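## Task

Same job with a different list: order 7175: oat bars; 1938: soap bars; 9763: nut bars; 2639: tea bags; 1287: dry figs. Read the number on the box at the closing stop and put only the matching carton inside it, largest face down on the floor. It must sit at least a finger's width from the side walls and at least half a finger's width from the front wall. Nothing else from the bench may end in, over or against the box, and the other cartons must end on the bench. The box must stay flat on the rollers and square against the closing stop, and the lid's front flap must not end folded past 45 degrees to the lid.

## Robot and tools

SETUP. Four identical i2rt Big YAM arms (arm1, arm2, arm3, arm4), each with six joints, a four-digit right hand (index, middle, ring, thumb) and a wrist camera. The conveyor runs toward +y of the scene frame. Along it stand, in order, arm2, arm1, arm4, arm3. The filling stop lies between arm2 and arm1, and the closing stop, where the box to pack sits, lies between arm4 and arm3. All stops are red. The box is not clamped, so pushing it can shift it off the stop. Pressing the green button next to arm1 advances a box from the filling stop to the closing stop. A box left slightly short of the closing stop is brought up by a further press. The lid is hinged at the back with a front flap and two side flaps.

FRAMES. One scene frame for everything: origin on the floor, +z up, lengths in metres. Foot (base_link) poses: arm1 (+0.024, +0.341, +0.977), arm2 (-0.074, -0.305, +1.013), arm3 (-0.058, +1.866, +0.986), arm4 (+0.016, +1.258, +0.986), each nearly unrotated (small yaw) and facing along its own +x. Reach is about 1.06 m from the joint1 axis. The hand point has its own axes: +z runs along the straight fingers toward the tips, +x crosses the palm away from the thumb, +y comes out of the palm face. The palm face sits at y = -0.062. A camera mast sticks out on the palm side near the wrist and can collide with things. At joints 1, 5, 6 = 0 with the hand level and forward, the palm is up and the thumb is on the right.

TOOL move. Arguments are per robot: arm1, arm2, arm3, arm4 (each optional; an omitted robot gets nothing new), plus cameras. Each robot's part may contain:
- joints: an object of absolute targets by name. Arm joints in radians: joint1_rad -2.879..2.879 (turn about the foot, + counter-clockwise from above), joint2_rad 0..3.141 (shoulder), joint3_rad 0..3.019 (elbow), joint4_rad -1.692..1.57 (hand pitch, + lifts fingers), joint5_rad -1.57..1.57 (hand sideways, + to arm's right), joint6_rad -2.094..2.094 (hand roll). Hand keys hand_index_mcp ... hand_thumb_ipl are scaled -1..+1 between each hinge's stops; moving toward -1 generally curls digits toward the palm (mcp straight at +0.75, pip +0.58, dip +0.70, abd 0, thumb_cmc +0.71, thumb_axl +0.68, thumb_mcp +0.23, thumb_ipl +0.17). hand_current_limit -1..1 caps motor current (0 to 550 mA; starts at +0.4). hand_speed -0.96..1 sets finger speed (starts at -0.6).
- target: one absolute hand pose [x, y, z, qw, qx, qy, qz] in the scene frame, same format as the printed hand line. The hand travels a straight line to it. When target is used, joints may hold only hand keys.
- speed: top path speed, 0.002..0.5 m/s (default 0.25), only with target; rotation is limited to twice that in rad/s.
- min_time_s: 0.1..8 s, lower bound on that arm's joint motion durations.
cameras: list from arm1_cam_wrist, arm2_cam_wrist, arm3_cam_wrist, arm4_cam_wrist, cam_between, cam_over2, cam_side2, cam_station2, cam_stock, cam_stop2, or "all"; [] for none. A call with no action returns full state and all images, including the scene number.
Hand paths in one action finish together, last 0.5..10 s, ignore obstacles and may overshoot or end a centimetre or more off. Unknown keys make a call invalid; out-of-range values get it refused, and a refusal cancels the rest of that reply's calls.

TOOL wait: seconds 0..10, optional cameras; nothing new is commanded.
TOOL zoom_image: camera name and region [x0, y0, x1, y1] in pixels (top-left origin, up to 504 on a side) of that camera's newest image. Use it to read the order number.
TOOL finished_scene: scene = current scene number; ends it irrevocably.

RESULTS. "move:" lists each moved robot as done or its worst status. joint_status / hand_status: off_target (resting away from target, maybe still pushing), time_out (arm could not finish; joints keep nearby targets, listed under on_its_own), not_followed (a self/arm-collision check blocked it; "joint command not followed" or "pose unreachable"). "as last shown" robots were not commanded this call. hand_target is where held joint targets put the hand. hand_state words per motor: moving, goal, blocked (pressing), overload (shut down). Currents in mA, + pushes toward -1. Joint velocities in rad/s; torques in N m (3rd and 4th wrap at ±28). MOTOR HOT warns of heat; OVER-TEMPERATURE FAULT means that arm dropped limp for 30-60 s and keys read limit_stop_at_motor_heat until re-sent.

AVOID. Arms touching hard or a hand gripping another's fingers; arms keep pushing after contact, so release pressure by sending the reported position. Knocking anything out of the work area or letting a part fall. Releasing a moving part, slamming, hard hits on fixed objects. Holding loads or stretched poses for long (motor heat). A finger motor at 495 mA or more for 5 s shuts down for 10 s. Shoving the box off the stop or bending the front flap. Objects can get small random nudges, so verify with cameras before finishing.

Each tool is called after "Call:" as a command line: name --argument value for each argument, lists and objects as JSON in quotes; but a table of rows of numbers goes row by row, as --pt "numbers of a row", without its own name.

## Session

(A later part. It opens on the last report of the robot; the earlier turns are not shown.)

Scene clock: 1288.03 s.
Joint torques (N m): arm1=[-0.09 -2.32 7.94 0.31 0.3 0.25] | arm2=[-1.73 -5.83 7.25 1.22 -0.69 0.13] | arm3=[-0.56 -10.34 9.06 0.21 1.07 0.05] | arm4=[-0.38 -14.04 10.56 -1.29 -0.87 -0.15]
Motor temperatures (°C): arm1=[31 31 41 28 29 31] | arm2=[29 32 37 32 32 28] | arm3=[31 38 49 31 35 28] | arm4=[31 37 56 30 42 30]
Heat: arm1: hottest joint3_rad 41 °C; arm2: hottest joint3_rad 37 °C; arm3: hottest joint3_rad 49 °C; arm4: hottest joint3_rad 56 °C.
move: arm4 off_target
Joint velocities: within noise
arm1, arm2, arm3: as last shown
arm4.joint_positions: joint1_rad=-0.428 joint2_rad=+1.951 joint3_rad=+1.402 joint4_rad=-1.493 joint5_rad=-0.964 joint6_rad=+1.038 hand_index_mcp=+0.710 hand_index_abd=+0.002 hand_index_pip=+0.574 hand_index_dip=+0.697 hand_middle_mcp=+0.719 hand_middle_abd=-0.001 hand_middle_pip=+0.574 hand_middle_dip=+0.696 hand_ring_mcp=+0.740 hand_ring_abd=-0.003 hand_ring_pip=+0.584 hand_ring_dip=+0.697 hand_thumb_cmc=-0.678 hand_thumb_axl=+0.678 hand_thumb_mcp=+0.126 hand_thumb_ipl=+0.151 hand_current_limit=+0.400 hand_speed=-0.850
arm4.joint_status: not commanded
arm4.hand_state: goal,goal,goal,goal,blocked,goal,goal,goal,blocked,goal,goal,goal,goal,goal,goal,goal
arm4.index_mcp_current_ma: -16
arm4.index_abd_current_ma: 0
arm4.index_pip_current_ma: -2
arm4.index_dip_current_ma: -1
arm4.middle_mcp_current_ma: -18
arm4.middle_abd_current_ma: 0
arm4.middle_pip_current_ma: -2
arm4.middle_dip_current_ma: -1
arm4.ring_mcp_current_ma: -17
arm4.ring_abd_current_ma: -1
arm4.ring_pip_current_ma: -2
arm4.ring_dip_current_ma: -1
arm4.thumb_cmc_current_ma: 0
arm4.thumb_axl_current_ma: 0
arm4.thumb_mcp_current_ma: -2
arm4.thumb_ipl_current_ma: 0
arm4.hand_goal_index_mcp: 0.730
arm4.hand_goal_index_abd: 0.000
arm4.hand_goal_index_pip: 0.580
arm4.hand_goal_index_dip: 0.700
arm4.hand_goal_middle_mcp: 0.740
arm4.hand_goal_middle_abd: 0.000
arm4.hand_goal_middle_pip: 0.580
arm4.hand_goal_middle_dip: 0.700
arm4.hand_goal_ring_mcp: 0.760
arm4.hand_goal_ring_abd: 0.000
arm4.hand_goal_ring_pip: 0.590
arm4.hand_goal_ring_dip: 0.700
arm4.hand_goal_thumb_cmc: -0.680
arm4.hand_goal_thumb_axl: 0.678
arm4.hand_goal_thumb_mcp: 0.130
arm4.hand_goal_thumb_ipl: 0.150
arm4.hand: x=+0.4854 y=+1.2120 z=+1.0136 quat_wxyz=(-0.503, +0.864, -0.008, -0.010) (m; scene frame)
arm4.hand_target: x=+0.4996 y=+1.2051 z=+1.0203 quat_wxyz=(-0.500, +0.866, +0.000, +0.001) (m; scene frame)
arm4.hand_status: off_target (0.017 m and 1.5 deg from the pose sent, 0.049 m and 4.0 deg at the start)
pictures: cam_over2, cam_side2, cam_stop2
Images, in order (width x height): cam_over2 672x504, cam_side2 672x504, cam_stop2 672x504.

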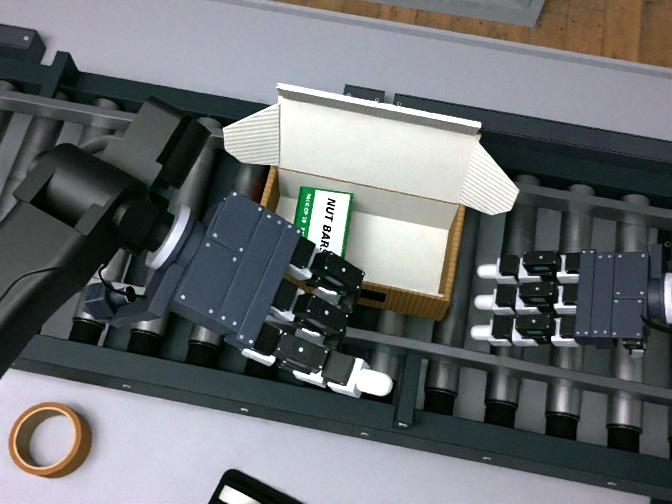

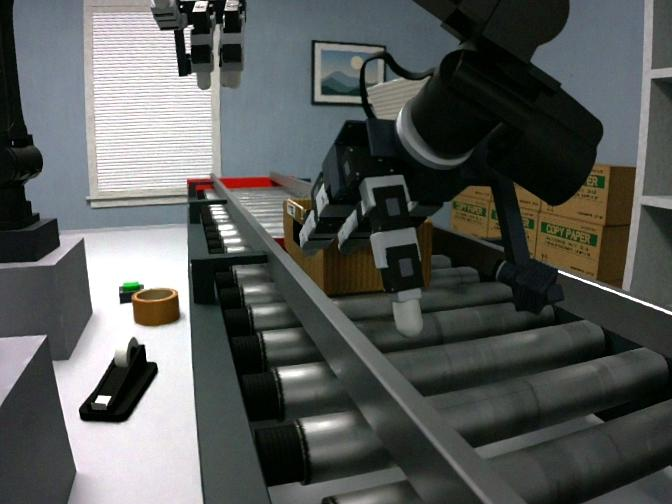

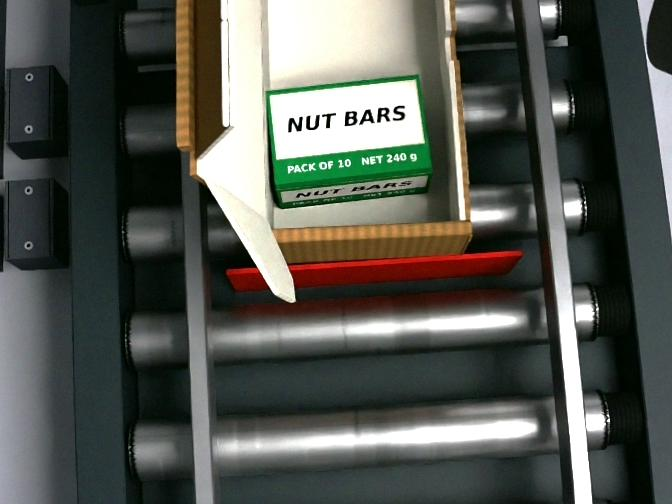

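Call:
move --arm4 '{"target": [0.515, 1.225, 1.018, -0.5, 0.866, 0, 0], "speed": 0.06, "joints": {"hand_index_mcp": 0.58, "hand_middle_mcp": 0.62, "hand_ring_mcp": 0.77, "hand_ring_pip": 0.60}}'

Call:
move --arm4 '{"target": [0.517, 1.275, 1.018, -0.5, 0.866, 0, 0], "speed": 0.03}'

Call:
move --arm4 '{"target": [0.518, 1.300, 1.018, -0.5, 0.866, 0, 0], "speed": 0.02}' --cameras '["cam_stop2", "cam_over2", "cam_side2"]'

Call:
zoom_image --camera "cam_stop2" --region '[220, 200, 540, 320]'

Scene clock: 1295.07 s.
Joint torques (N m): arm1=[-0.09 -2.26 7.94 0.32 0.3 0.25] | arm2=[-1.44 -5.66 7.46 1.09 -0.69 0.08] | arm3=[-0.62 -10.4 9.06 0.23 1.07 0.05] | arm4=[-0.15 -13.98 10.78 -0.18 -1.09 0.14]
Motor temperatures (°C): arm1=[31 31 41 28 29 31] | arm2=[29 32 37 32 32 28] | arm3=[31 38 49 31 35 28] | arm4=[31 37 57 30 40 30]
Heat: arm1: hottest joint3_rad 41 °C; arm2: hottest joint3_rad 37 °C; arm3: hottest joint3_rad 49 °C; arm4: hottest joint3_rad 57 °C.
move: arm4 off_target
Joint velocities: within noise
arm1.joint_positions: joint1_rad=+0.308 joint2_rad=+0.808 joint3_rad=+0.654 joint4_rad=-1.138 joint5_rad=+0.603 joint6_rad=-1.211 hand_index_mcp=+0.219 hand_index_abd=+0.001 hand_index_pip=+0.434 hand_index_dip=+0.682 hand_middle_mcp=+0.219 hand_middle_abd=+0.001 hand_middle_pip=+0.434 hand_middle_dip=+0.683 hand_ring_mcp=+0.268 hand_ring_abd=+0.000 hand_ring_pip=+0.433 hand_ring_dip=+0.554 hand_thumb_cmc=-0.681 hand_thumb_axl=+0.677 hand_thumb_mcp=+0.126 hand_thumb_ipl=+0.149 hand_current_limit=+0.400 hand_speed=-0.850
arm1.joint_status: not commanded
arm1.hand_state: goal,goal,goal,goal,goal,goal,goal,goal,goal,goal,goal,goal,goal,goal,goal,goal
arm1.index_mcp_current_ma: 0
arm1.index_abd_current_ma: 0
arm1.index_pip_current_ma: 0
arm1.index_dip_current_ma: 0
arm1.middle_mcp_current_ma: 0
arm1.middle_abd_current_ma: 0
arm1.middle_pip_current_ma: 0
arm1.middle_dip_current_ma: 0
arm1.ring_mcp_current_ma: 0
arm1.ring_abd_current_ma: 0
arm1.ring_pip_current_ma: 0
arm1.ring_dip_current_ma: 0
arm1.thumb_cmc_current_ma: 0
arm1.thumb_axl_current_ma: 0
arm1.thumb_mcp_current_ma: -1
arm1.thumb_ipl_current_ma: 0
arm1.hand_goal_index_mcp: 0.220
arm1.hand_goal_index_abd: 0.000
arm1.hand_goal_index_pip: 0.432
arm1.hand_goal_index_dip: 0.680
arm1.hand_goal_middle_mcp: 0.220
arm1.hand_goal_middle_abd: 0.000
arm1.hand_goal_middle_pip: 0.432
arm1.hand_goal_middle_dip: 0.680
arm1.hand_goal_ring_mcp: 0.270
arm1.hand_goal_ring_abd: 0.000
arm1.hand_goal_ring_pip: 0.432
arm1.hand_goal_ring_dip: 0.552
arm1.hand_goal_thumb_cmc: -0.680
arm1.hand_goal_thumb_axl: 0.678
arm1.hand_goal_thumb_mcp: 0.130
arm1.hand_goal_thumb_ipl: 0.150
arm1.hand: x=+0.3258 y=+0.4082 z=+1.1356 quat_wxyz=(+0.226, +0.046, +0.946, -0.228) (m; scene frame)
arm1.hand_target: x=+0.3232 y=+0.4048 z=+1.1350 quat_wxyz=(+0.223, +0.053, +0.946, -0.227) (m; scene frame)
arm1.hand_status: not commanded
arm2.joint_positions: joint1_rad=-0.590 joint2_rad=+1.208 joint3_rad=+0.808 joint4_rad=-1.211 joint5_rad=-0.802 joint6_rad=+1.190 hand_index_mcp=+0.214 hand_index_abd=+0.003 hand_index_pip=+0.434 hand_index_dip=+0.683 hand_middle_mcp=+0.215 hand_middle_abd=+0.001 hand_middle_pip=+0.434 hand_middle_dip=+0.683 hand_ring_mcp=+0.263 hand_ring_abd=-0.002 hand_ring_pip=+0.434 hand_ring_dip=+0.555 hand_thumb_cmc=-0.696 hand_thumb_axl=+0.680 hand_thumb_mcp=+0.125 hand_thumb_ipl=+0.148 hand_current_limit=+0.400 hand_speed=-0.850
arm2.joint_status: not commanded
arm2.hand_state: goal,goal,goal,goal,goal,goal,goal,goal,goal,goal,goal,goal,goal,goal,goal,goal
arm2.index_mcp_current_ma: -2
arm2.index_abd_current_ma: 0
arm2.index_pip_current_ma: 0
arm2.index_dip_current_ma: 1
arm2.middle_mcp_current_ma: -2
arm2.middle_abd_current_ma: 0
arm2.middle_pip_current_ma: 0
arm2.middle_dip_current_ma: 0
arm2.ring_mcp_current_ma: -3
arm2.ring_abd_current_ma: 0
arm2.ring_pip_current_ma: 0
arm2.ring_dip_current_ma: 1
arm2.thumb_cmc_current_ma: 1
arm2.thumb_axl_current_ma: 0
arm2.thumb_mcp_current_ma: -2
arm2.thumb_ipl_current_ma: -1
arm2.hand_goal_index_mcp: 0.220
arm2.hand_goal_index_abd: 0.000
arm2.hand_goal_index_pip: 0.432
arm2.hand_goal_index_dip: 0.680
arm2.hand_goal_middle_mcp: 0.220
arm2.hand_goal_middle_abd: 0.000
arm2.hand_goal_middle_pip: 0.432
arm2.hand_goal_middle_dip: 0.680
arm2.hand_goal_ring_mcp: 0.270
arm2.hand_goal_ring_abd: 0.000
arm2.hand_goal_ring_pip: 0.432
arm2.hand_goal_ring_dip: 0.552
arm2.hand_goal_thumb_cmc: -0.700
arm2.hand_goal_thumb_axl: 0.678
arm2.hand_goal_thumb_mcp: 0.130
arm2.hand_goal_thumb_ipl: 0.150
arm2.hand: x=+0.2028 y=-0.4427 z=+1.1155 quat_wxyz=(-0.348, +0.910, -0.140, +0.179) (m; scene frame)
arm2.hand_target: x=+0.2002 y=-0.4451 z=+1.1147 quat_wxyz=(-0.344, +0.909, -0.147, +0.183) (m; scene frame)
arm2.hand_status: not commanded
arm3: as last shown
arm4.joint_positions: joint1_rad=-0.394 joint2_rad=+1.963 joint3_rad=+1.419 joint4_rad=-1.472 joint5_rad=-0.977 joint6_rad=+1.080 hand_index_mcp=+0.574 hand_index_abd=+0.002 hand_index_pip=+0.574 hand_index_dip=+0.697 hand_middle_mcp=+0.614 hand_middle_abd=-0.001 hand_middle_pip=+0.574 hand_middle_dip=+0.696 hand_ring_mcp=+0.749 hand_ring_abd=-0.003 hand_ring_pip=+0.593 hand_ring_dip=+0.697 hand_thumb_cmc=-0.678 hand_thumb_axl=+0.678 hand_thumb_mcp=+0.126 hand_thumb_ipl=+0.151 hand_current_limit=+0.400 hand_speed=-0.850
arm4.joint_status: hand_ring_mcp off_target (ended at +0.749, target +0.770); the others done
arm4.hand_state: goal,goal,goal,goal,goal,goal,goal,goal,blocked,goal,goal,goal,goal,goal,goal,goal
arm4.index_mcp_current_ma: -2
arm4.index_abd_current_ma: 0
arm4.index_pip_current_ma: -2
arm4.index_dip_current_ma: -1
arm4.middle_mcp_current_ma: -2
arm4.middle_abd_current_ma: 0
arm4.middle_pip_current_ma: -2
arm4.middle_dip_current_ma: -1
arm4.ring_mcp_current_ma: -18
arm4.ring_abd_current_ma: -1
arm4.ring_pip_current_ma: -2
arm4.ring_dip_current_ma: -1
arm4.thumb_cmc_current_ma: 0
arm4.thumb_axl_current_ma: 0
arm4.thumb_mcp_current_ma: -2
arm4.thumb_ipl_current_ma: 0
arm4.hand_goal_index_mcp: 0.580
arm4.hand_goal_index_abd: 0.000
arm4.hand_goal_index_pip: 0.580
arm4.hand_goal_index_dip: 0.700
arm4.hand_goal_middle_mcp: 0.620
arm4.hand_goal_middle_abd: 0.000
arm4.hand_goal_middle_pip: 0.580
arm4.hand_goal_middle_dip: 0.700
arm4.hand_goal_ring_mcp: 0.770
arm4.hand_goal_ring_abd: 0.000
arm4.hand_goal_ring_pip: 0.600
arm4.hand_goal_ring_dip: 0.700
arm4.hand_goal_thumb_cmc: -0.680
arm4.hand_goal_thumb_axl: 0.678
arm4.hand_goal_thumb_mcp: 0.130
arm4.hand_goal_thumb_ipl: 0.150
arm4.hand: x=+0.4947 y=+1.2275 z=+1.0128 quat_wxyz=(-0.504, +0.864, -0.007, -0.016) (m; scene frame)
arm4.hand_target: x=+0.5143 y=+1.2252 z=+1.0183 quat_wxyz=(-0.500, +0.866, +0.000, +0.000) (m; scene frame)
arm4.hand_status: off_target (0.021 m and 2.0 deg from the pose sent, 0.033 m and 1.5 deg at the start)
pictures: none

Scene clock: 1297.43 s.
Joint torques (N m): arm1=[-0.15 -2.32 7.94 0.32 0.3 0.24] | arm2=[-1.55 -5.83 7.39 1.14 -0.71 0.05] | arm3=[-0.56 -10.34 9.07 0.21 1.07 0.05] | arm4=[3.96 -16.03 6.65 0.27 -1.6 0.11]
Motor temperatures (°C): arm1=[31 31 41 28 29 31] | arm2=[29 32 37 32 32 28] | arm3=[31 38 49 31 35 28] | arm4=[31 37 57 30 40 30]
Heat: arm1: hottest joint3_rad 41 °C; arm2: hottest joint3_rad 37 °C; arm3: hottest joint3_rad 49 °C; arm4: hottest joint3_rad 57 °C.
move: arm4 off_target
Joint velocities: within noise
arm1, arm2, arm3: as last shown
arm4.joint_positions: joint1_rad=-0.346 joint2_rad=+1.945 joint3_rad=+1.408 joint4_rad=-1.327 joint5_rad=-0.997 joint6_rad=+1.241 hand_index_mcp=+0.574 hand_index_abd=+0.002 hand_index_pip=+0.574 hand_index_dip=+0.697 hand_middle_mcp=+0.614 hand_middle_abd=-0.001 hand_middle_pip=+0.574 hand_middle_dip=+0.696 hand_ring_mcp=+0.744 hand_ring_abd=+0.039 hand_ring_pip=+0.592 hand_ring_dip=+0.699 hand_thumb_cmc=-0.678 hand_thumb_axl=+0.678 hand_thumb_mcp=+0.126 hand_thumb_ipl=+0.151 hand_current_limit=+0.400 hand_speed=-0.850
arm4.joint_status: not commanded
arm4.hand_state: goal,goal,goal,goal,goal,goal,goal,goal,blocked,blocked,goal,goal,goal,goal,goal,goal
arm4.index_mcp_current_ma: -2
arm4.index_abd_current_ma: 0
arm4.index_pip_current_ma: -2
arm4.index_dip_current_ma: -1
arm4.middle_mcp_current_ma: -2
arm4.middle_abd_current_ma: 0
arm4.middle_pip_current_ma: -2
arm4.middle_dip_current_ma: -1
arm4.ring_mcp_current_ma: -25
arm4.ring_abd_current_ma: 36
arm4.ring_pip_current_ma: -3
arm4.ring_dip_current_ma: 0
arm4.thumb_cmc_current_ma: 0
arm4.thumb_axl_current_ma: 0
arm4.thumb_mcp_current_ma: -2
arm4.thumb_ipl_current_ma: 0
arm4.hand_goal_index_mcp: 0.580
arm4.hand_goal_index_abd: 0.000
arm4.hand_goal_index_pip: 0.580
arm4.hand_goal_index_dip: 0.700
arm4.hand_goal_middle_mcp: 0.620
arm4.hand_goal_middle_abd: 0.000
arm4.hand_goal_middle_pip: 0.580
arm4.hand_goal_middle_dip: 0.700
arm4.hand_goal_ring_mcp: 0.770
arm4.hand_goal_ring_abd: 0.000
arm4.hand_goal_ring_pip: 0.600
arm4.hand_goal_ring_dip: 0.700
arm4.hand_goal_thumb_cmc: -0.680
arm4.hand_goal_thumb_axl: 0.678
arm4.hand_goal_thumb_mcp: 0.130
arm4.hand_goal_thumb_ipl: 0.150
arm4.hand: x=+0.5134 y=+1.2489 z=+1.0128 quat_wxyz=(-0.497, +0.868, -0.022, +0.001) (m; scene frame)
arm4.hand_target: x=+0.5161 y=+1.2745 z=+1.0179 quat_wxyz=(-0.500, +0.866, +0.000, +0.000) (m; scene frame)
arm4.hand_status: off_target (0.027 m and 2.5 deg from the pose sent, 0.053 m and 2.0 deg at the start)
pictures: none

Scene clock: 1299.33 s.
Joint torques (N m): arm1=[-0.09 -2.26 7.94 0.32 0.3 0.24] | arm2=[-1.26 -6.24 7.28 1.22 -0.67 0.08] | arm3=[-0.56 -10.29 9.06 0.21 1.07 0.05] | arm4=[6.71 -15.03 6.43 0.47 -1.95 0.05]
Motor temperatures (°C): arm1=[31 31 41 28 29 31] | arm2=[29 32 37 32 32 28] | arm3=[31 38 49 31 35 28] | arm4=[31 37 57 30 40 30]
Heat: arm1: hottest joint3_rad 41 °C; arm2: hottest joint3_rad 37 °C; arm3: hottest joint3_rad 49 °C; arm4: hottest joint3_rad 57 °C.
move: arm4 off_target
Joint velocities: within noise
arm1, arm2, arm3: as last shown
arm4.joint_positions: joint1_rad=-0.333 joint2_rad=+1.911 joint3_rad=+1.383 joint4_rad=-1.252 joint5_rad=-0.999 joint6_rad=+1.327 hand_index_mcp=+0.574 hand_index_abd=+0.002 hand_index_pip=+0.574 hand_index_dip=+0.697 hand_middle_mcp=+0.614 hand_middle_abd=-0.001 hand_middle_pip=+0.574 hand_middle_dip=+0.696 hand_ring_mcp=+0.719 hand_ring_abd=+0.066 hand_ring_pip=+0.579 hand_ring_dip=+0.692 hand_thumb_cmc=-0.678 hand_thumb_axl=+0.678 hand_thumb_mcp=+0.126 hand_thumb_ipl=+0.151 hand_current_limit=+0.400 hand_speed=-0.850
arm4.joint_status: not commanded
arm4.hand_state: goal,goal,goal,goal,goal,goal,goal,goal,blocked,blocked,blocked,goal,goal,goal,goal,goal
arm4.index_mcp_current_ma: -2
arm4.index_abd_current_ma: 0
arm4.index_pip_current_ma: -2
arm4.index_dip_current_ma: -1
arm4.middle_mcp_current_ma: -2
arm4.middle_abd_current_ma: 0
arm4.middle_pip_current_ma: -2
arm4.middle_dip_current_ma: -1
arm4.ring_mcp_current_ma: -77
arm4.ring_abd_current_ma: 87
arm4.ring_pip_current_ma: -16
arm4.ring_dip_current_ma: -3
arm4.thumb_cmc_current_ma: 0
arm4.thumb_axl_current_ma: 0
arm4.thumb_mcp_current_ma: -2
arm4.thumb_ipl_current_ma: 0
arm4.hand_goal_index_mcp: 0.580
arm4.hand_goal_index_abd: 0.000
arm4.hand_goal_index_pip: 0.580
arm4.hand_goal_index_dip: 0.700
arm4.hand_goal_middle_mcp: 0.620
arm4.hand_goal_middle_abd: 0.000
arm4.hand_goal_middle_pip: 0.580
arm4.hand_goal_middle_dip: 0.700
arm4.hand_goal_ring_mcp: 0.770
arm4.hand_goal_ring_abd: 0.000
arm4.hand_goal_ring_pip: 0.600
arm4.hand_goal_ring_dip: 0.700
arm4.hand_goal_thumb_cmc: -0.680
arm4.hand_goal_thumb_axl: 0.678
arm4.hand_goal_thumb_mcp: 0.130
arm4.hand_goal_thumb_ipl: 0.150
arm4.hand: x=+0.5163 y=+1.2546 z=+1.0195 quat_wxyz=(-0.492, +0.870, -0.034, +0.014) (m; scene frame)
arm4.hand_target: x=+0.5156 y=+1.2980 z=+1.0182 quat_wxyz=(-0.500, +0.866, +0.000, -0.001) (m; scene frame)
arm4.hand_status: off_target (0.045 m and 4.3 deg from the pose sent, 0.052 m and 2.5 deg at the start)
pictures: cam_over2, cam_side2, cam_stop2
Images, in order (width x height): cam_over2 672x504, cam_side2 672x504, cam_stop2 672x504.

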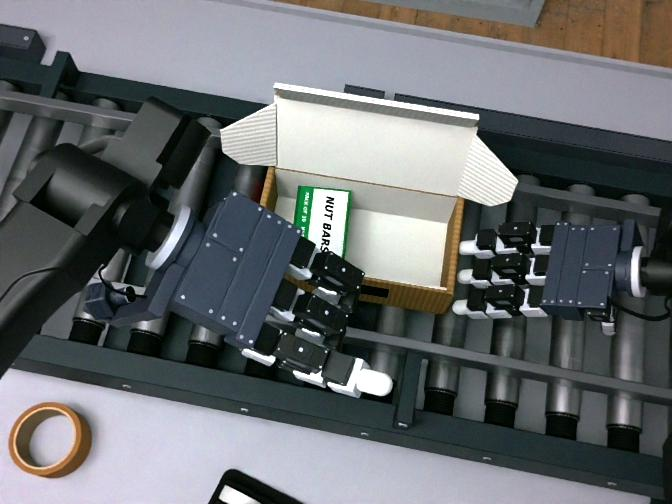

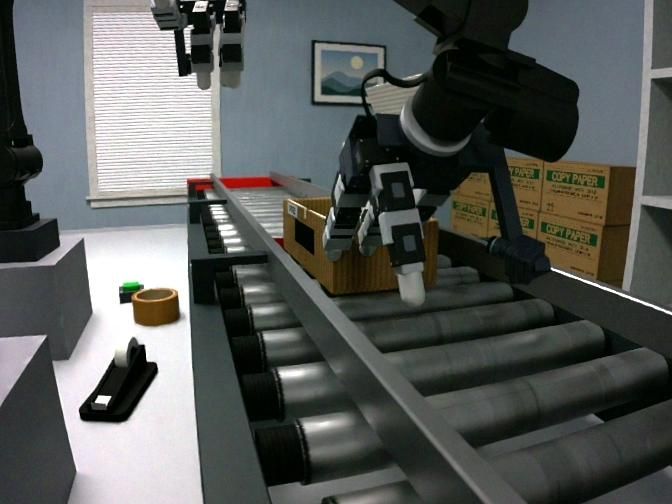

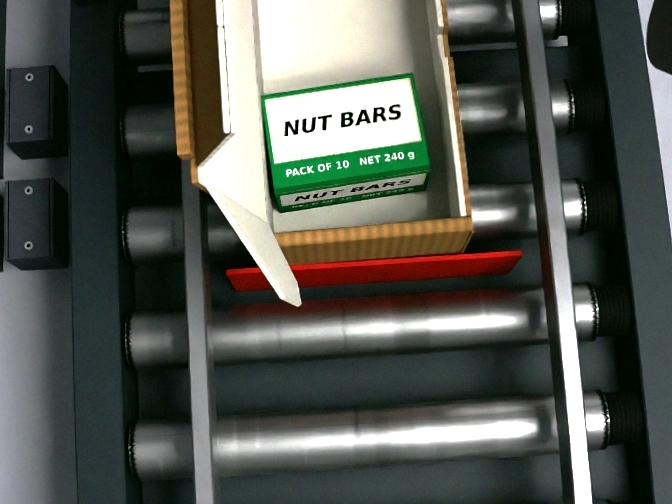

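Scaled by 1.575 from the camera's 672x504 image, which has a finer 960x720 frame.

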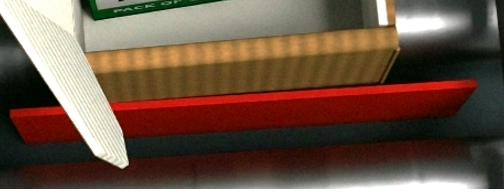

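Call:
move --arm4 '{"target": [0.512, 1.290, 1.018, -0.5, 0.866, 0, 0], "speed": 0.03, "joints": {"hand_index_mcp": 0.74, "hand_middle_mcp": 0.74, "hand_ring_mcp": 0.74, "hand_ring_pip": 0.58}}' --cameras '["cam_stop2"]'

Call:
zoom_image --camera "cam_stop2" --region '[220, 200, 540, 320]'

Scene clock: 1304.13 s.
Joint torques (N m): arm1=[-0.09 -2.32 7.94 0.31 0.3 0.24] | arm2=[-1.9 -5.77 7.34 1.21 -0.68 0.09] | arm3=[-0.62 -10.34 9.07 0.23 1.07 0.05] | arm4=[4.84 -15.15 5.89 -0.32 -1.91 -0.09]
Motor temperatures (°C): arm1=[31 31 41 28 29 31] | arm2=[29 32 37 32 32 28] | arm3=[31 37 49 31 35 28] | arm4=[31 37 57 30 41 30]
Heat: arm1: hottest joint3_rad 41 °C; arm2: hottest joint3_rad 37 °C; arm3: hottest joint3_rad 49 °C; arm4: hottest joint3_rad 57 °C.
move: arm4 off_target
Joint velocities: within noise
arm1, arm2, arm3: as last shown
arm4.joint_positions: joint1_rad=-0.332 joint2_rad=+1.908 joint3_rad=+1.382 joint4_rad=-1.252 joint5_rad=-0.996 joint6_rad=+1.309 hand_index_mcp=+0.651 hand_index_abd=+0.002 hand_index_pip=+0.560 hand_index_dip=+0.690 hand_middle_mcp=+0.673 hand_middle_abd=-0.001 hand_middle_pip=+0.567 hand_middle_dip=+0.693 hand_ring_mcp=+0.709 hand_ring_abd=+0.068 hand_ring_pip=+0.573 hand_ring_dip=+0.700 hand_thumb_cmc=-0.678 hand_thumb_axl=+0.678 hand_thumb_mcp=+0.126 hand_thumb_ipl=+0.151 hand_current_limit=+0.400 hand_speed=-0.850
arm4.joint_status: hand_index_mcp off_target (ended at +0.651, target +0.740); hand_middle_mcp off_target (ended at +0.673, target +0.740); hand_ring_mcp off_target (ended at +0.709, target +0.740); the others done
arm4.hand_state: blocked,goal,goal,goal,blocked,goal,goal,goal,blocked,blocked,goal,goal,goal,goal,goal,goal
arm4.index_mcp_current_ma: -197
arm4.index_abd_current_ma: 0
arm4.index_pip_current_ma: -15
arm4.index_dip_current_ma: -5
arm4.middle_mcp_current_ma: -123
arm4.middle_abd_current_ma: 0
arm4.middle_pip_current_ma: -7
arm4.middle_dip_current_ma: -2
arm4.ring_mcp_current_ma: -35
arm4.ring_abd_current_ma: 92
arm4.ring_pip_current_ma: -2
arm4.ring_dip_current_ma: 0
arm4.thumb_cmc_current_ma: 0
arm4.thumb_axl_current_ma: 0
arm4.thumb_mcp_current_ma: -2
arm4.thumb_ipl_current_ma: 0
arm4.hand_goal_index_mcp: 0.740
arm4.hand_goal_index_abd: 0.000
arm4.hand_goal_index_pip: 0.580
arm4.hand_goal_index_dip: 0.700
arm4.hand_goal_middle_mcp: 0.740
arm4.hand_goal_middle_abd: 0.000
arm4.hand_goal_middle_pip: 0.580
arm4.hand_goal_middle_dip: 0.700
arm4.hand_goal_ring_mcp: 0.740
arm4.hand_goal_ring_abd: 0.000
arm4.hand_goal_ring_pip: 0.580
arm4.hand_goal_ring_dip: 0.700
arm4.hand_goal_thumb_cmc: -0.680
arm4.hand_goal_thumb_axl: 0.678
arm4.hand_goal_thumb_mcp: 0.130
arm4.hand_goal_thumb_ipl: 0.150
arm4.hand: x=+0.5174 y=+1.2544 z=+1.0200 quat_wxyz=(-0.490, +0.871, -0.025, +0.018) (m; scene frame)
arm4.hand_target: x=+0.5109 y=+1.2884 z=+1.0181 quat_wxyz=(-0.500, +0.866, +0.000, +0.000) (m; scene frame)
arm4.hand_status: off_target (0.036 m and 3.8 deg from the pose sent, 0.036 m and 4.3 deg at the start)
pictures: cam_stop2
Images, in order (width x height): cam_stop2 672x504.

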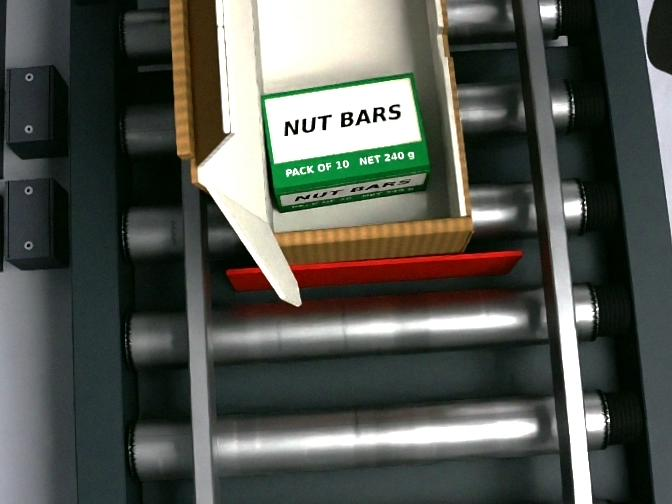

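Scaled by 1.575 from the camera's 672x504 image, which has a finer 960x720 frame.

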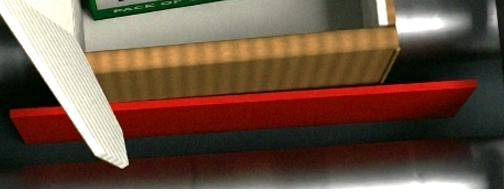

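Call:
move --arm4 '{"target": [0.498, 1.287, 1.018, -0.5, 0.866, 0, 0], "speed": 0.02}' --cameras '["cam_stop2"]'

Call:
zoom_image --camera "cam_stop2" --region '[220, 200, 540, 320]'

Scene clock: 1306.80 s.
Joint torques (N m): arm1=[-0.09 -2.37 7.95 0.31 0.3 0.25] | arm2=[-1.55 -5.71 7.34 1.32 -0.65 0.09] | arm3=[-0.56 -10.4 9.07 0.21 1.07 0.05] | arm4=[4.6 -14.68 5.34 -0.43 -1.82 -0.14]
Motor temperatures (°C): arm1=[31 31 41 28 29 31] | arm2=[29 32 37 32 32 28] | arm3=[31 37 49 31 35 28] | arm4=[31 37 56 30 41 30]
Heat: arm1: hottest joint3_rad 41 °C; arm2: hottest joint3_rad 37 °C; arm3: hottest joint3_rad 49 °C; arm4: hottest joint3_rad 56 °C.
move: arm4 off_target
Joint velocities: within noise
arm1, arm2, arm3: as last shown
arm4.joint_positions: joint1_rad=-0.334 joint2_rad=+1.885 joint3_rad=+1.346 joint4_rad=-1.252 joint5_rad=-0.996 joint6_rad=+1.293 hand_index_mcp=+0.694 hand_index_abd=+0.001 hand_index_pip=+0.560 hand_index_dip=+0.690 hand_middle_mcp=+0.681 hand_middle_abd=-0.023 hand_middle_pip=+0.567 hand_middle_dip=+0.693 hand_ring_mcp=+0.709 hand_ring_abd=+0.027 hand_ring_pip=+0.570 hand_ring_dip=+0.699 hand_thumb_cmc=-0.678 hand_thumb_axl=+0.678 hand_thumb_mcp=+0.126 hand_thumb_ipl=+0.151 hand_current_limit=+0.400 hand_speed=-0.850
arm4.joint_status: not commanded
arm4.hand_state: blocked,goal,goal,goal,blocked,blocked,goal,goal,blocked,blocked,goal,goal,goal,goal,goal,goal
arm4.index_mcp_current_ma: -66
arm4.index_abd_current_ma: 0
arm4.index_pip_current_ma: -15
arm4.index_dip_current_ma: -5
arm4.middle_mcp_current_ma: -100
arm4.middle_abd_current_ma: -15
arm4.middle_pip_current_ma: -8
arm4.middle_dip_current_ma: -2
arm4.ring_mcp_current_ma: -35
arm4.ring_abd_current_ma: 20
arm4.ring_pip_current_ma: -5
arm4.ring_dip_current_ma: 0
arm4.thumb_cmc_current_ma: 0
arm4.thumb_axl_current_ma: 0
arm4.thumb_mcp_current_ma: -2
arm4.thumb_ipl_current_ma: 0
arm4.hand_goal_index_mcp: 0.740
arm4.hand_goal_index_abd: 0.000
arm4.hand_goal_index_pip: 0.580
arm4.hand_goal_index_dip: 0.700
arm4.hand_goal_middle_mcp: 0.740
arm4.hand_goal_middle_abd: 0.000
arm4.hand_goal_middle_pip: 0.580
arm4.hand_goal_middle_dip: 0.700
arm4.hand_goal_ring_mcp: 0.740
arm4.hand_goal_ring_abd: 0.000
arm4.hand_goal_ring_pip: 0.580
arm4.hand_goal_ring_dip: 0.700
arm4.hand_goal_thumb_cmc: -0.680
arm4.hand_goal_thumb_axl: 0.678
arm4.hand_goal_thumb_mcp: 0.130
arm4.hand_goal_thumb_ipl: 0.150
arm4.on_its_own: hand_index_mcp moved +0.043 toward your old target +0.740
arm4.hand: x=+0.5057 y=+1.2558 z=+1.0204 quat_wxyz=(-0.491, +0.871, -0.022, +0.017) (m; scene frame)
arm4.hand_target: x=+0.4973 y=+1.2856 z=+1.0181 quat_wxyz=(-0.500, +0.866, +0.000, +0.000) (m; scene frame)
arm4.hand_status: off_target (0.032 m and 3.4 deg from the pose sent, 0.038 m and 3.7 deg at the start)
pictures: cam_stop2
Images, in order (width x height): cam_stop2 672x504.

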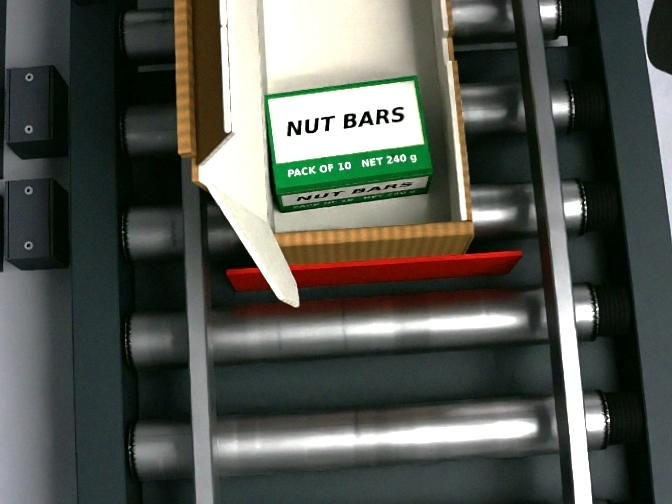

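Scaled by 1.575 from the camera's 672x504 image, which has a finer 960x720 frame.

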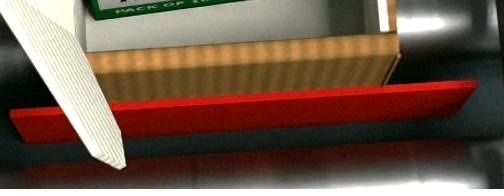

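Call:
move --arm4 '{"joints": {"hand_index_mcp": 0.60, "hand_middle_mcp": 0.60, "hand_ring_mcp": 0.60}}' --cameras '["cam_stop2"]'

Call:
zoom_image --camera "cam_stop2" --region '[220, 200, 540, 320]'

Scene clock: 1309.47 s.
Joint torques (N m): arm1=[-0.15 -2.32 7.95 0.31 0.3 0.24] | arm2=[-1.61 -5.77 7.39 1.24 -0.71 0.03] | arm3=[-0.62 -10.34 9.06 0.23 1.07 0.04] | arm4=[3.55 -14.45 6.16 -0.35 -1.01 -0.14]
Motor temperatures (°C): arm1=[31 31 41 28 29 31] | arm2=[29 32 37 32 32 28] | arm3=[31 37 49 31 35 28] | arm4=[31 38 56 30 41 30]
Heat: arm1: hottest joint3_rad 41 °C; arm2: hottest joint3_rad 37 °C; arm3: hottest joint3_rad 49 °C; arm4: hottest joint3_rad 56 °C.
move: arm4 done
Joint velocities: within noise
arm1, arm2: as last shown
arm3.joint_positions: joint1_rad=-0.243 joint2_rad=+1.497 joint3_rad=+1.476 joint4_rad=-1.274 joint5_rad=+1.039 joint6_rad=-1.890 hand_index_mcp=+0.683 hand_index_abd=+0.001 hand_index_pip=-0.147 hand_index_dip=+0.269 hand_middle_mcp=+0.683 hand_middle_abd=+0.003 hand_middle_pip=-0.148 hand_middle_dip=+0.269 hand_ring_mcp=+0.980 hand_ring_abd=+0.001 hand_ring_pip=+0.942 hand_ring_dip=+0.897 hand_thumb_cmc=-0.677 hand_thumb_axl=+0.680 hand_thumb_mcp=+0.114 hand_thumb_ipl=+0.147 hand_current_limit=+0.740 hand_speed=-0.850
arm3.joint_status: not commanded
arm3.hand_state: goal,goal,goal,goal,goal,goal,goal,goal,goal,goal,goal,goal,goal,goal,goal,goal
arm3.index_mcp_current_ma: -77
arm3.index_abd_current_ma: 4
arm3.index_pip_current_ma: 10
arm3.index_dip_current_ma: 11
arm3.middle_mcp_current_ma: -76
arm3.middle_abd_current_ma: 10
arm3.middle_pip_current_ma: 6
arm3.middle_dip_current_ma: 11
arm3.ring_mcp_current_ma: -89
arm3.ring_abd_current_ma: 2
arm3.ring_pip_current_ma: -33
arm3.ring_dip_current_ma: -12
arm3.thumb_cmc_current_ma: 11
arm3.thumb_axl_current_ma: 9
arm3.thumb_mcp_current_ma: -29
arm3.thumb_ipl_current_ma: -14
arm3.hand_goal_index_mcp: 0.700
arm3.hand_goal_index_abd: 0.000
arm3.hand_goal_index_pip: -0.150
arm3.hand_goal_index_dip: 0.266
arm3.hand_goal_middle_mcp: 0.700
arm3.hand_goal_middle_abd: 0.000
arm3.hand_goal_middle_pip: -0.150
arm3.hand_goal_middle_dip: 0.266
arm3.hand_goal_ring_mcp: 1.000
arm3.hand_goal_ring_abd: 0.000
arm3.hand_goal_ring_pip: 0.950
arm3.hand_goal_ring_dip: 0.900
arm3.hand_goal_thumb_cmc: -0.680
arm3.hand_goal_thumb_axl: 0.678
arm3.hand_goal_thumb_mcp: 0.120
arm3.hand_goal_thumb_ipl: 0.150
arm3.hand: x=+0.3855 y=+1.6055 z=+1.2612 quat_wxyz=(-0.037, +0.069, +0.863, -0.499) (m; scene frame)
arm3.hand_target: x=+0.3800 y=+1.6000 z=+1.2601 quat_wxyz=(-0.043, +0.076, +0.863, -0.498) (m; scene frame)
arm3.hand_status: not commanded
arm4.joint_positions: joint1_rad=-0.323 joint2_rad=+1.879 joint3_rad=+1.338 joint4_rad=-1.252 joint5_rad=-1.015 joint6_rad=+1.291 hand_index_mcp=+0.594 hand_index_abd=+0.003 hand_index_pip=+0.574 hand_index_dip=+0.697 hand_middle_mcp=+0.583 hand_middle_abd=-0.018 hand_middle_pip=+0.573 hand_middle_dip=+0.698 hand_ring_mcp=+0.594 hand_ring_abd=+0.004 hand_ring_pip=+0.580 hand_ring_dip=+0.702 hand_thumb_cmc=-0.678 hand_thumb_axl=+0.678 hand_thumb_mcp=+0.126 hand_thumb_ipl=+0.151 hand_current_limit=+0.400 hand_speed=-0.850
arm4.joint_status: all done
arm4.hand_state: goal,goal,goal,goal,goal,goal,goal,goal,goal,goal,goal,goal,goal,goal,goal,goal
arm4.index_mcp_current_ma: -2
arm4.index_abd_current_ma: 0
arm4.index_pip_current_ma: -2
arm4.index_dip_current_ma: -1
arm4.middle_mcp_current_ma: -12
arm4.middle_abd_current_ma: -10
arm4.middle_pip_current_ma: -3
arm4.middle_dip_current_ma: 0
arm4.ring_mcp_current_ma: -2
arm4.ring_abd_current_ma: 1
arm4.ring_pip_current_ma: 0
arm4.ring_dip_current_ma: 0
arm4.thumb_cmc_current_ma: 0
arm4.thumb_axl_current_ma: 0
arm4.thumb_mcp_current_ma: -1
arm4.thumb_ipl_current_ma: 0
arm4.hand_goal_index_mcp: 0.600
arm4.hand_goal_index_abd: 0.000
arm4.hand_goal_index_pip: 0.580
arm4.hand_goal_index_dip: 0.700
arm4.hand_goal_middle_mcp: 0.600
arm4.hand_goal_middle_abd: 0.000
arm4.hand_goal_middle_pip: 0.580
arm4.hand_goal_middle_dip: 0.700
arm4.hand_goal_ring_mcp: 0.600
arm4.hand_goal_ring_abd: 0.000
arm4.hand_goal_ring_pip: 0.580
arm4.hand_goal_ring_dip: 0.700
arm4.hand_goal_thumb_cmc: -0.680
arm4.hand_goal_thumb_axl: 0.678
arm4.hand_goal_thumb_mcp: 0.130
arm4.hand_goal_thumb_ipl: 0.150
arm4.hand: x=+0.5043 y=+1.2647 z=+1.0232 quat_wxyz=(-0.499, +0.866, -0.018, +0.017) (m; scene frame)
arm4.hand_target: x=+0.4972 y=+1.2856 z=+1.0180 quat_wxyz=(-0.500, +0.866, +0.000, +0.000) (m; scene frame)
arm4.hand_status: not commanded
pictures: cam_stop2
Images, in order (width x height): cam_stop2 672x504.

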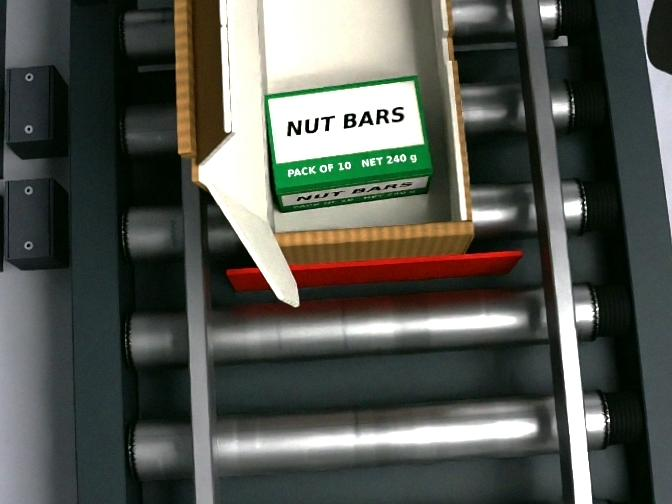

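Scaled by 1.575 from the camera's 672x504 image, which has a finer 960x720 frame.

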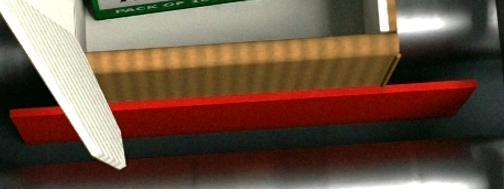

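Call:
move --arm4 '{"joints": {"hand_index_mcp": 0.52, "hand_middle_mcp": 0.50, "hand_ring_mcp": 0.52}}'

Call:
move --arm4 '{"target": [0.505, 1.200, 1.04, -0.5, 0.866, 0, 0], "speed": 0.08}' --cameras '["cam_stop2", "cam_side2"]'

Call:
zoom_image --camera "cam_stop2" --region '[220, 200, 540, 320]'

Scene clock: 1313.43 s.
Joint torques (N m): arm1=[-0.09 -2.32 7.95 0.31 0.3 0.24] | arm2=[-1.73 -5.83 7.36 1.21 -0.66 0.09] | arm3=[-0.62 -10.34 9.06 0.2 1.07 0.05] | arm4=[2.14 -13.74 6.53 -0.43 -0.95 -0.12]
Motor temperatures (°C): arm1=[31 31 41 28 29 31] | arm2=[29 32 37 32 32 28] | arm3=[31 37 49 31 35 28] | arm4=[31 38 56 30 40 30]
Heat: arm1: hottest joint3_rad 41 °C; arm2: hottest joint3_rad 37 °C; arm3: hottest joint3_rad 49 °C; arm4: hottest joint3_rad 56 °C.
move: arm4 done
Joint velocities: within noise
arm1, arm2, arm3: as last shown
arm4.joint_positions: joint1_rad=-0.305 joint2_rad=+1.879 joint3_rad=+1.332 joint4_rad=-1.252 joint5_rad=-1.015 joint6_rad=+1.291 hand_index_mcp=+0.515 hand_index_abd=+0.003 hand_index_pip=+0.574 hand_index_dip=+0.697 hand_middle_mcp=+0.491 hand_middle_abd=-0.012 hand_middle_pip=+0.573 hand_middle_dip=+0.699 hand_ring_mcp=+0.505 hand_ring_abd=-0.002 hand_ring_pip=+0.576 hand_ring_dip=+0.701 hand_thumb_cmc=-0.678 hand_thumb_axl=+0.678 hand_thumb_mcp=+0.126 hand_thumb_ipl=+0.151 hand_current_limit=+0.400 hand_speed=-0.850
arm4.joint_status: all done
arm4.hand_state: goal,goal,goal,goal,goal,goal,goal,goal,goal,goal,goal,goal,goal,goal,goal,goal
arm4.index_mcp_current_ma: -2
arm4.index_abd_current_ma: 0
arm4.index_pip_current_ma: -2
arm4.index_dip_current_ma: -1
arm4.middle_mcp_current_ma: -4
arm4.middle_abd_current_ma: -5
arm4.middle_pip_current_ma: -2
arm4.middle_dip_current_ma: 0
arm4.ring_mcp_current_ma: -10
arm4.ring_abd_current_ma: 0
arm4.ring_pip_current_ma: -1
arm4.ring_dip_current_ma: 0
arm4.thumb_cmc_current_ma: 0
arm4.thumb_axl_current_ma: 0
arm4.thumb_mcp_current_ma: -1
arm4.thumb_ipl_current_ma: 0
arm4.hand_goal_index_mcp: 0.520
arm4.hand_goal_index_abd: 0.000
arm4.hand_goal_index_pip: 0.580
arm4.hand_goal_index_dip: 0.700
arm4.hand_goal_middle_mcp: 0.500
arm4.hand_goal_middle_abd: 0.000
arm4.hand_goal_middle_pip: 0.580
arm4.hand_goal_middle_dip: 0.700
arm4.hand_goal_ring_mcp: 0.520
arm4.hand_goal_ring_abd: 0.000
arm4.hand_goal_ring_pip: 0.580
arm4.hand_goal_ring_dip: 0.700
arm4.hand_goal_thumb_cmc: -0.680
arm4.hand_goal_thumb_axl: 0.678
arm4.hand_goal_thumb_mcp: 0.130
arm4.hand_goal_thumb_ipl: 0.150
arm4.hand: x=+0.5015 y=+1.2741 z=+1.0217 quat_wxyz=(-0.499, +0.866, -0.011, +0.010) (m; scene frame)
arm4.hand_target: x=+0.4972 y=+1.2856 z=+1.0181 quat_wxyz=(-0.500, +0.866, +0.000, +0.000) (m; scene frame)
arm4.hand_status: not commanded
pictures: none

Scene clock: 1315.43 s.
Joint torques (N m): arm1=[-0.15 -2.32 7.92 0.32 0.3 0.24] | arm2=[-1.49 -5.6 7.25 1.31 -0.7 0.09] | arm3=[-0.56 -10.34 9.09 0.21 1.07 0.05] | arm4=[-0.32 -13.68 11.11 -1.39 -0.79 -0.13]
Motor temperatures (°C): arm1=[31 31 41 28 29 31] | arm2=[29 32 37 32 32 28] | arm3=[31 37 49 31 35 28] | arm4=[31 38 56 30 40 30]
Heat: arm1: hottest joint3_rad 41 °C; arm2: hottest joint3_rad 37 °C; arm3: hottest joint3_rad 49 °C; arm4: hottest joint3_rad 56 °C.
move: arm4 off_target
Joint velocities: within noise
arm1, arm2, arm3: as last shown
arm4.joint_positions: joint1_rad=-0.433 joint2_rad=+1.942 joint3_rad=+1.444 joint4_rad=-1.553 joint5_rad=-0.962 joint6_rad=+1.029 hand_index_mcp=+0.515 hand_index_abd=+0.003 hand_index_pip=+0.574 hand_index_dip=+0.697 hand_middle_mcp=+0.491 hand_middle_abd=-0.004 hand_middle_pip=+0.574 hand_middle_dip=+0.699 hand_ring_mcp=+0.503 hand_ring_abd=-0.003 hand_ring_pip=+0.575 hand_ring_dip=+0.699 hand_thumb_cmc=-0.678 hand_thumb_axl=+0.678 hand_thumb_mcp=+0.126 hand_thumb_ipl=+0.151 hand_current_limit=+0.400 hand_speed=-0.850
arm4.joint_status: not commanded
arm4.hand_state: goal,goal,goal,goal,goal,goal,goal,goal,goal,goal,goal,goal,goal,goal,goal,goal
arm4.index_mcp_current_ma: -2
arm4.index_abd_current_ma: 0
arm4.index_pip_current_ma: -2
arm4.index_dip_current_ma: -1
arm4.middle_mcp_current_ma: -4
arm4.middle_abd_current_ma: -1
arm4.middle_pip_current_ma: -2
arm4.middle_dip_current_ma: 0
arm4.ring_mcp_current_ma: -12
arm4.ring_abd_current_ma: -1
arm4.ring_pip_current_ma: -2
arm4.ring_dip_current_ma: 0
arm4.thumb_cmc_current_ma: 0
arm4.thumb_axl_current_ma: 0
arm4.thumb_mcp_current_ma: -1
arm4.thumb_ipl_current_ma: 0
arm4.hand_goal_index_mcp: 0.520
arm4.hand_goal_index_abd: 0.000
arm4.hand_goal_index_pip: 0.580
arm4.hand_goal_index_dip: 0.700
arm4.hand_goal_middle_mcp: 0.500
arm4.hand_goal_middle_abd: 0.000
arm4.hand_goal_middle_pip: 0.580
arm4.hand_goal_middle_dip: 0.700
arm4.hand_goal_ring_mcp: 0.520
arm4.hand_goal_ring_abd: 0.000
arm4.hand_goal_ring_pip: 0.580
arm4.hand_goal_ring_dip: 0.700
arm4.hand_goal_thumb_cmc: -0.680
arm4.hand_goal_thumb_axl: 0.678
arm4.hand_goal_thumb_mcp: 0.130
arm4.hand_goal_thumb_ipl: 0.150
arm4.hand: x=+0.4903 y=+1.2075 z=+1.0329 quat_wxyz=(-0.503, +0.864, -0.008, -0.011) (m; scene frame)
arm4.hand_target: x=+0.5044 y=+1.2002 z=+1.0400 quat_wxyz=(-0.500, +0.866, +0.000, +0.000) (m; scene frame)
arm4.hand_status: off_target (0.018 m and 1.6 deg from the pose sent, 0.076 m and 1.7 deg at the start)
pictures: cam_side2, cam_stop2
Images, in order (width x height): cam_side2 672x504, cam_stop2 672x504.

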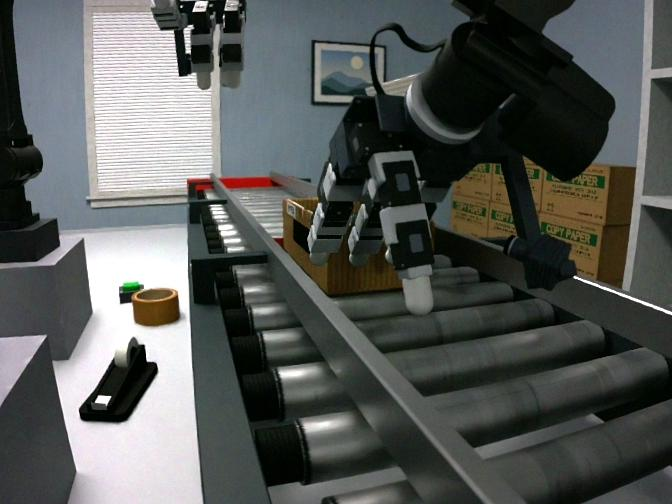

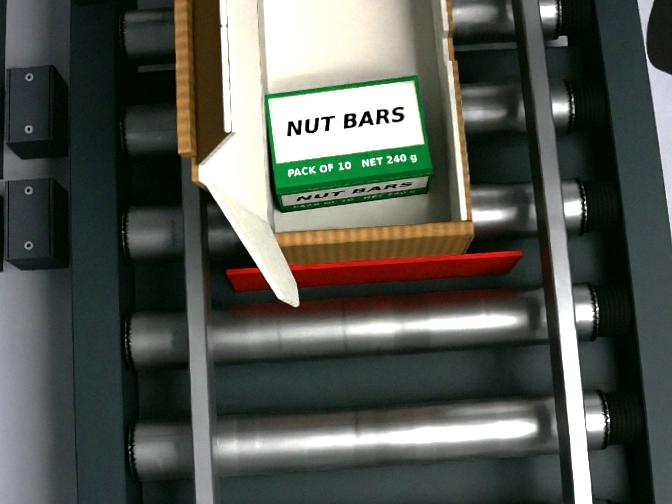

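Scaled by 1.575 from the camera's 672x504 image, which has a finer 960x720 frame.

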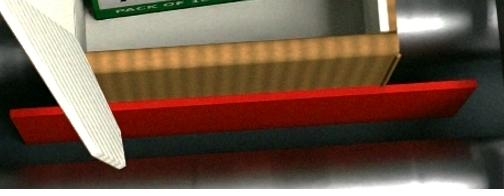

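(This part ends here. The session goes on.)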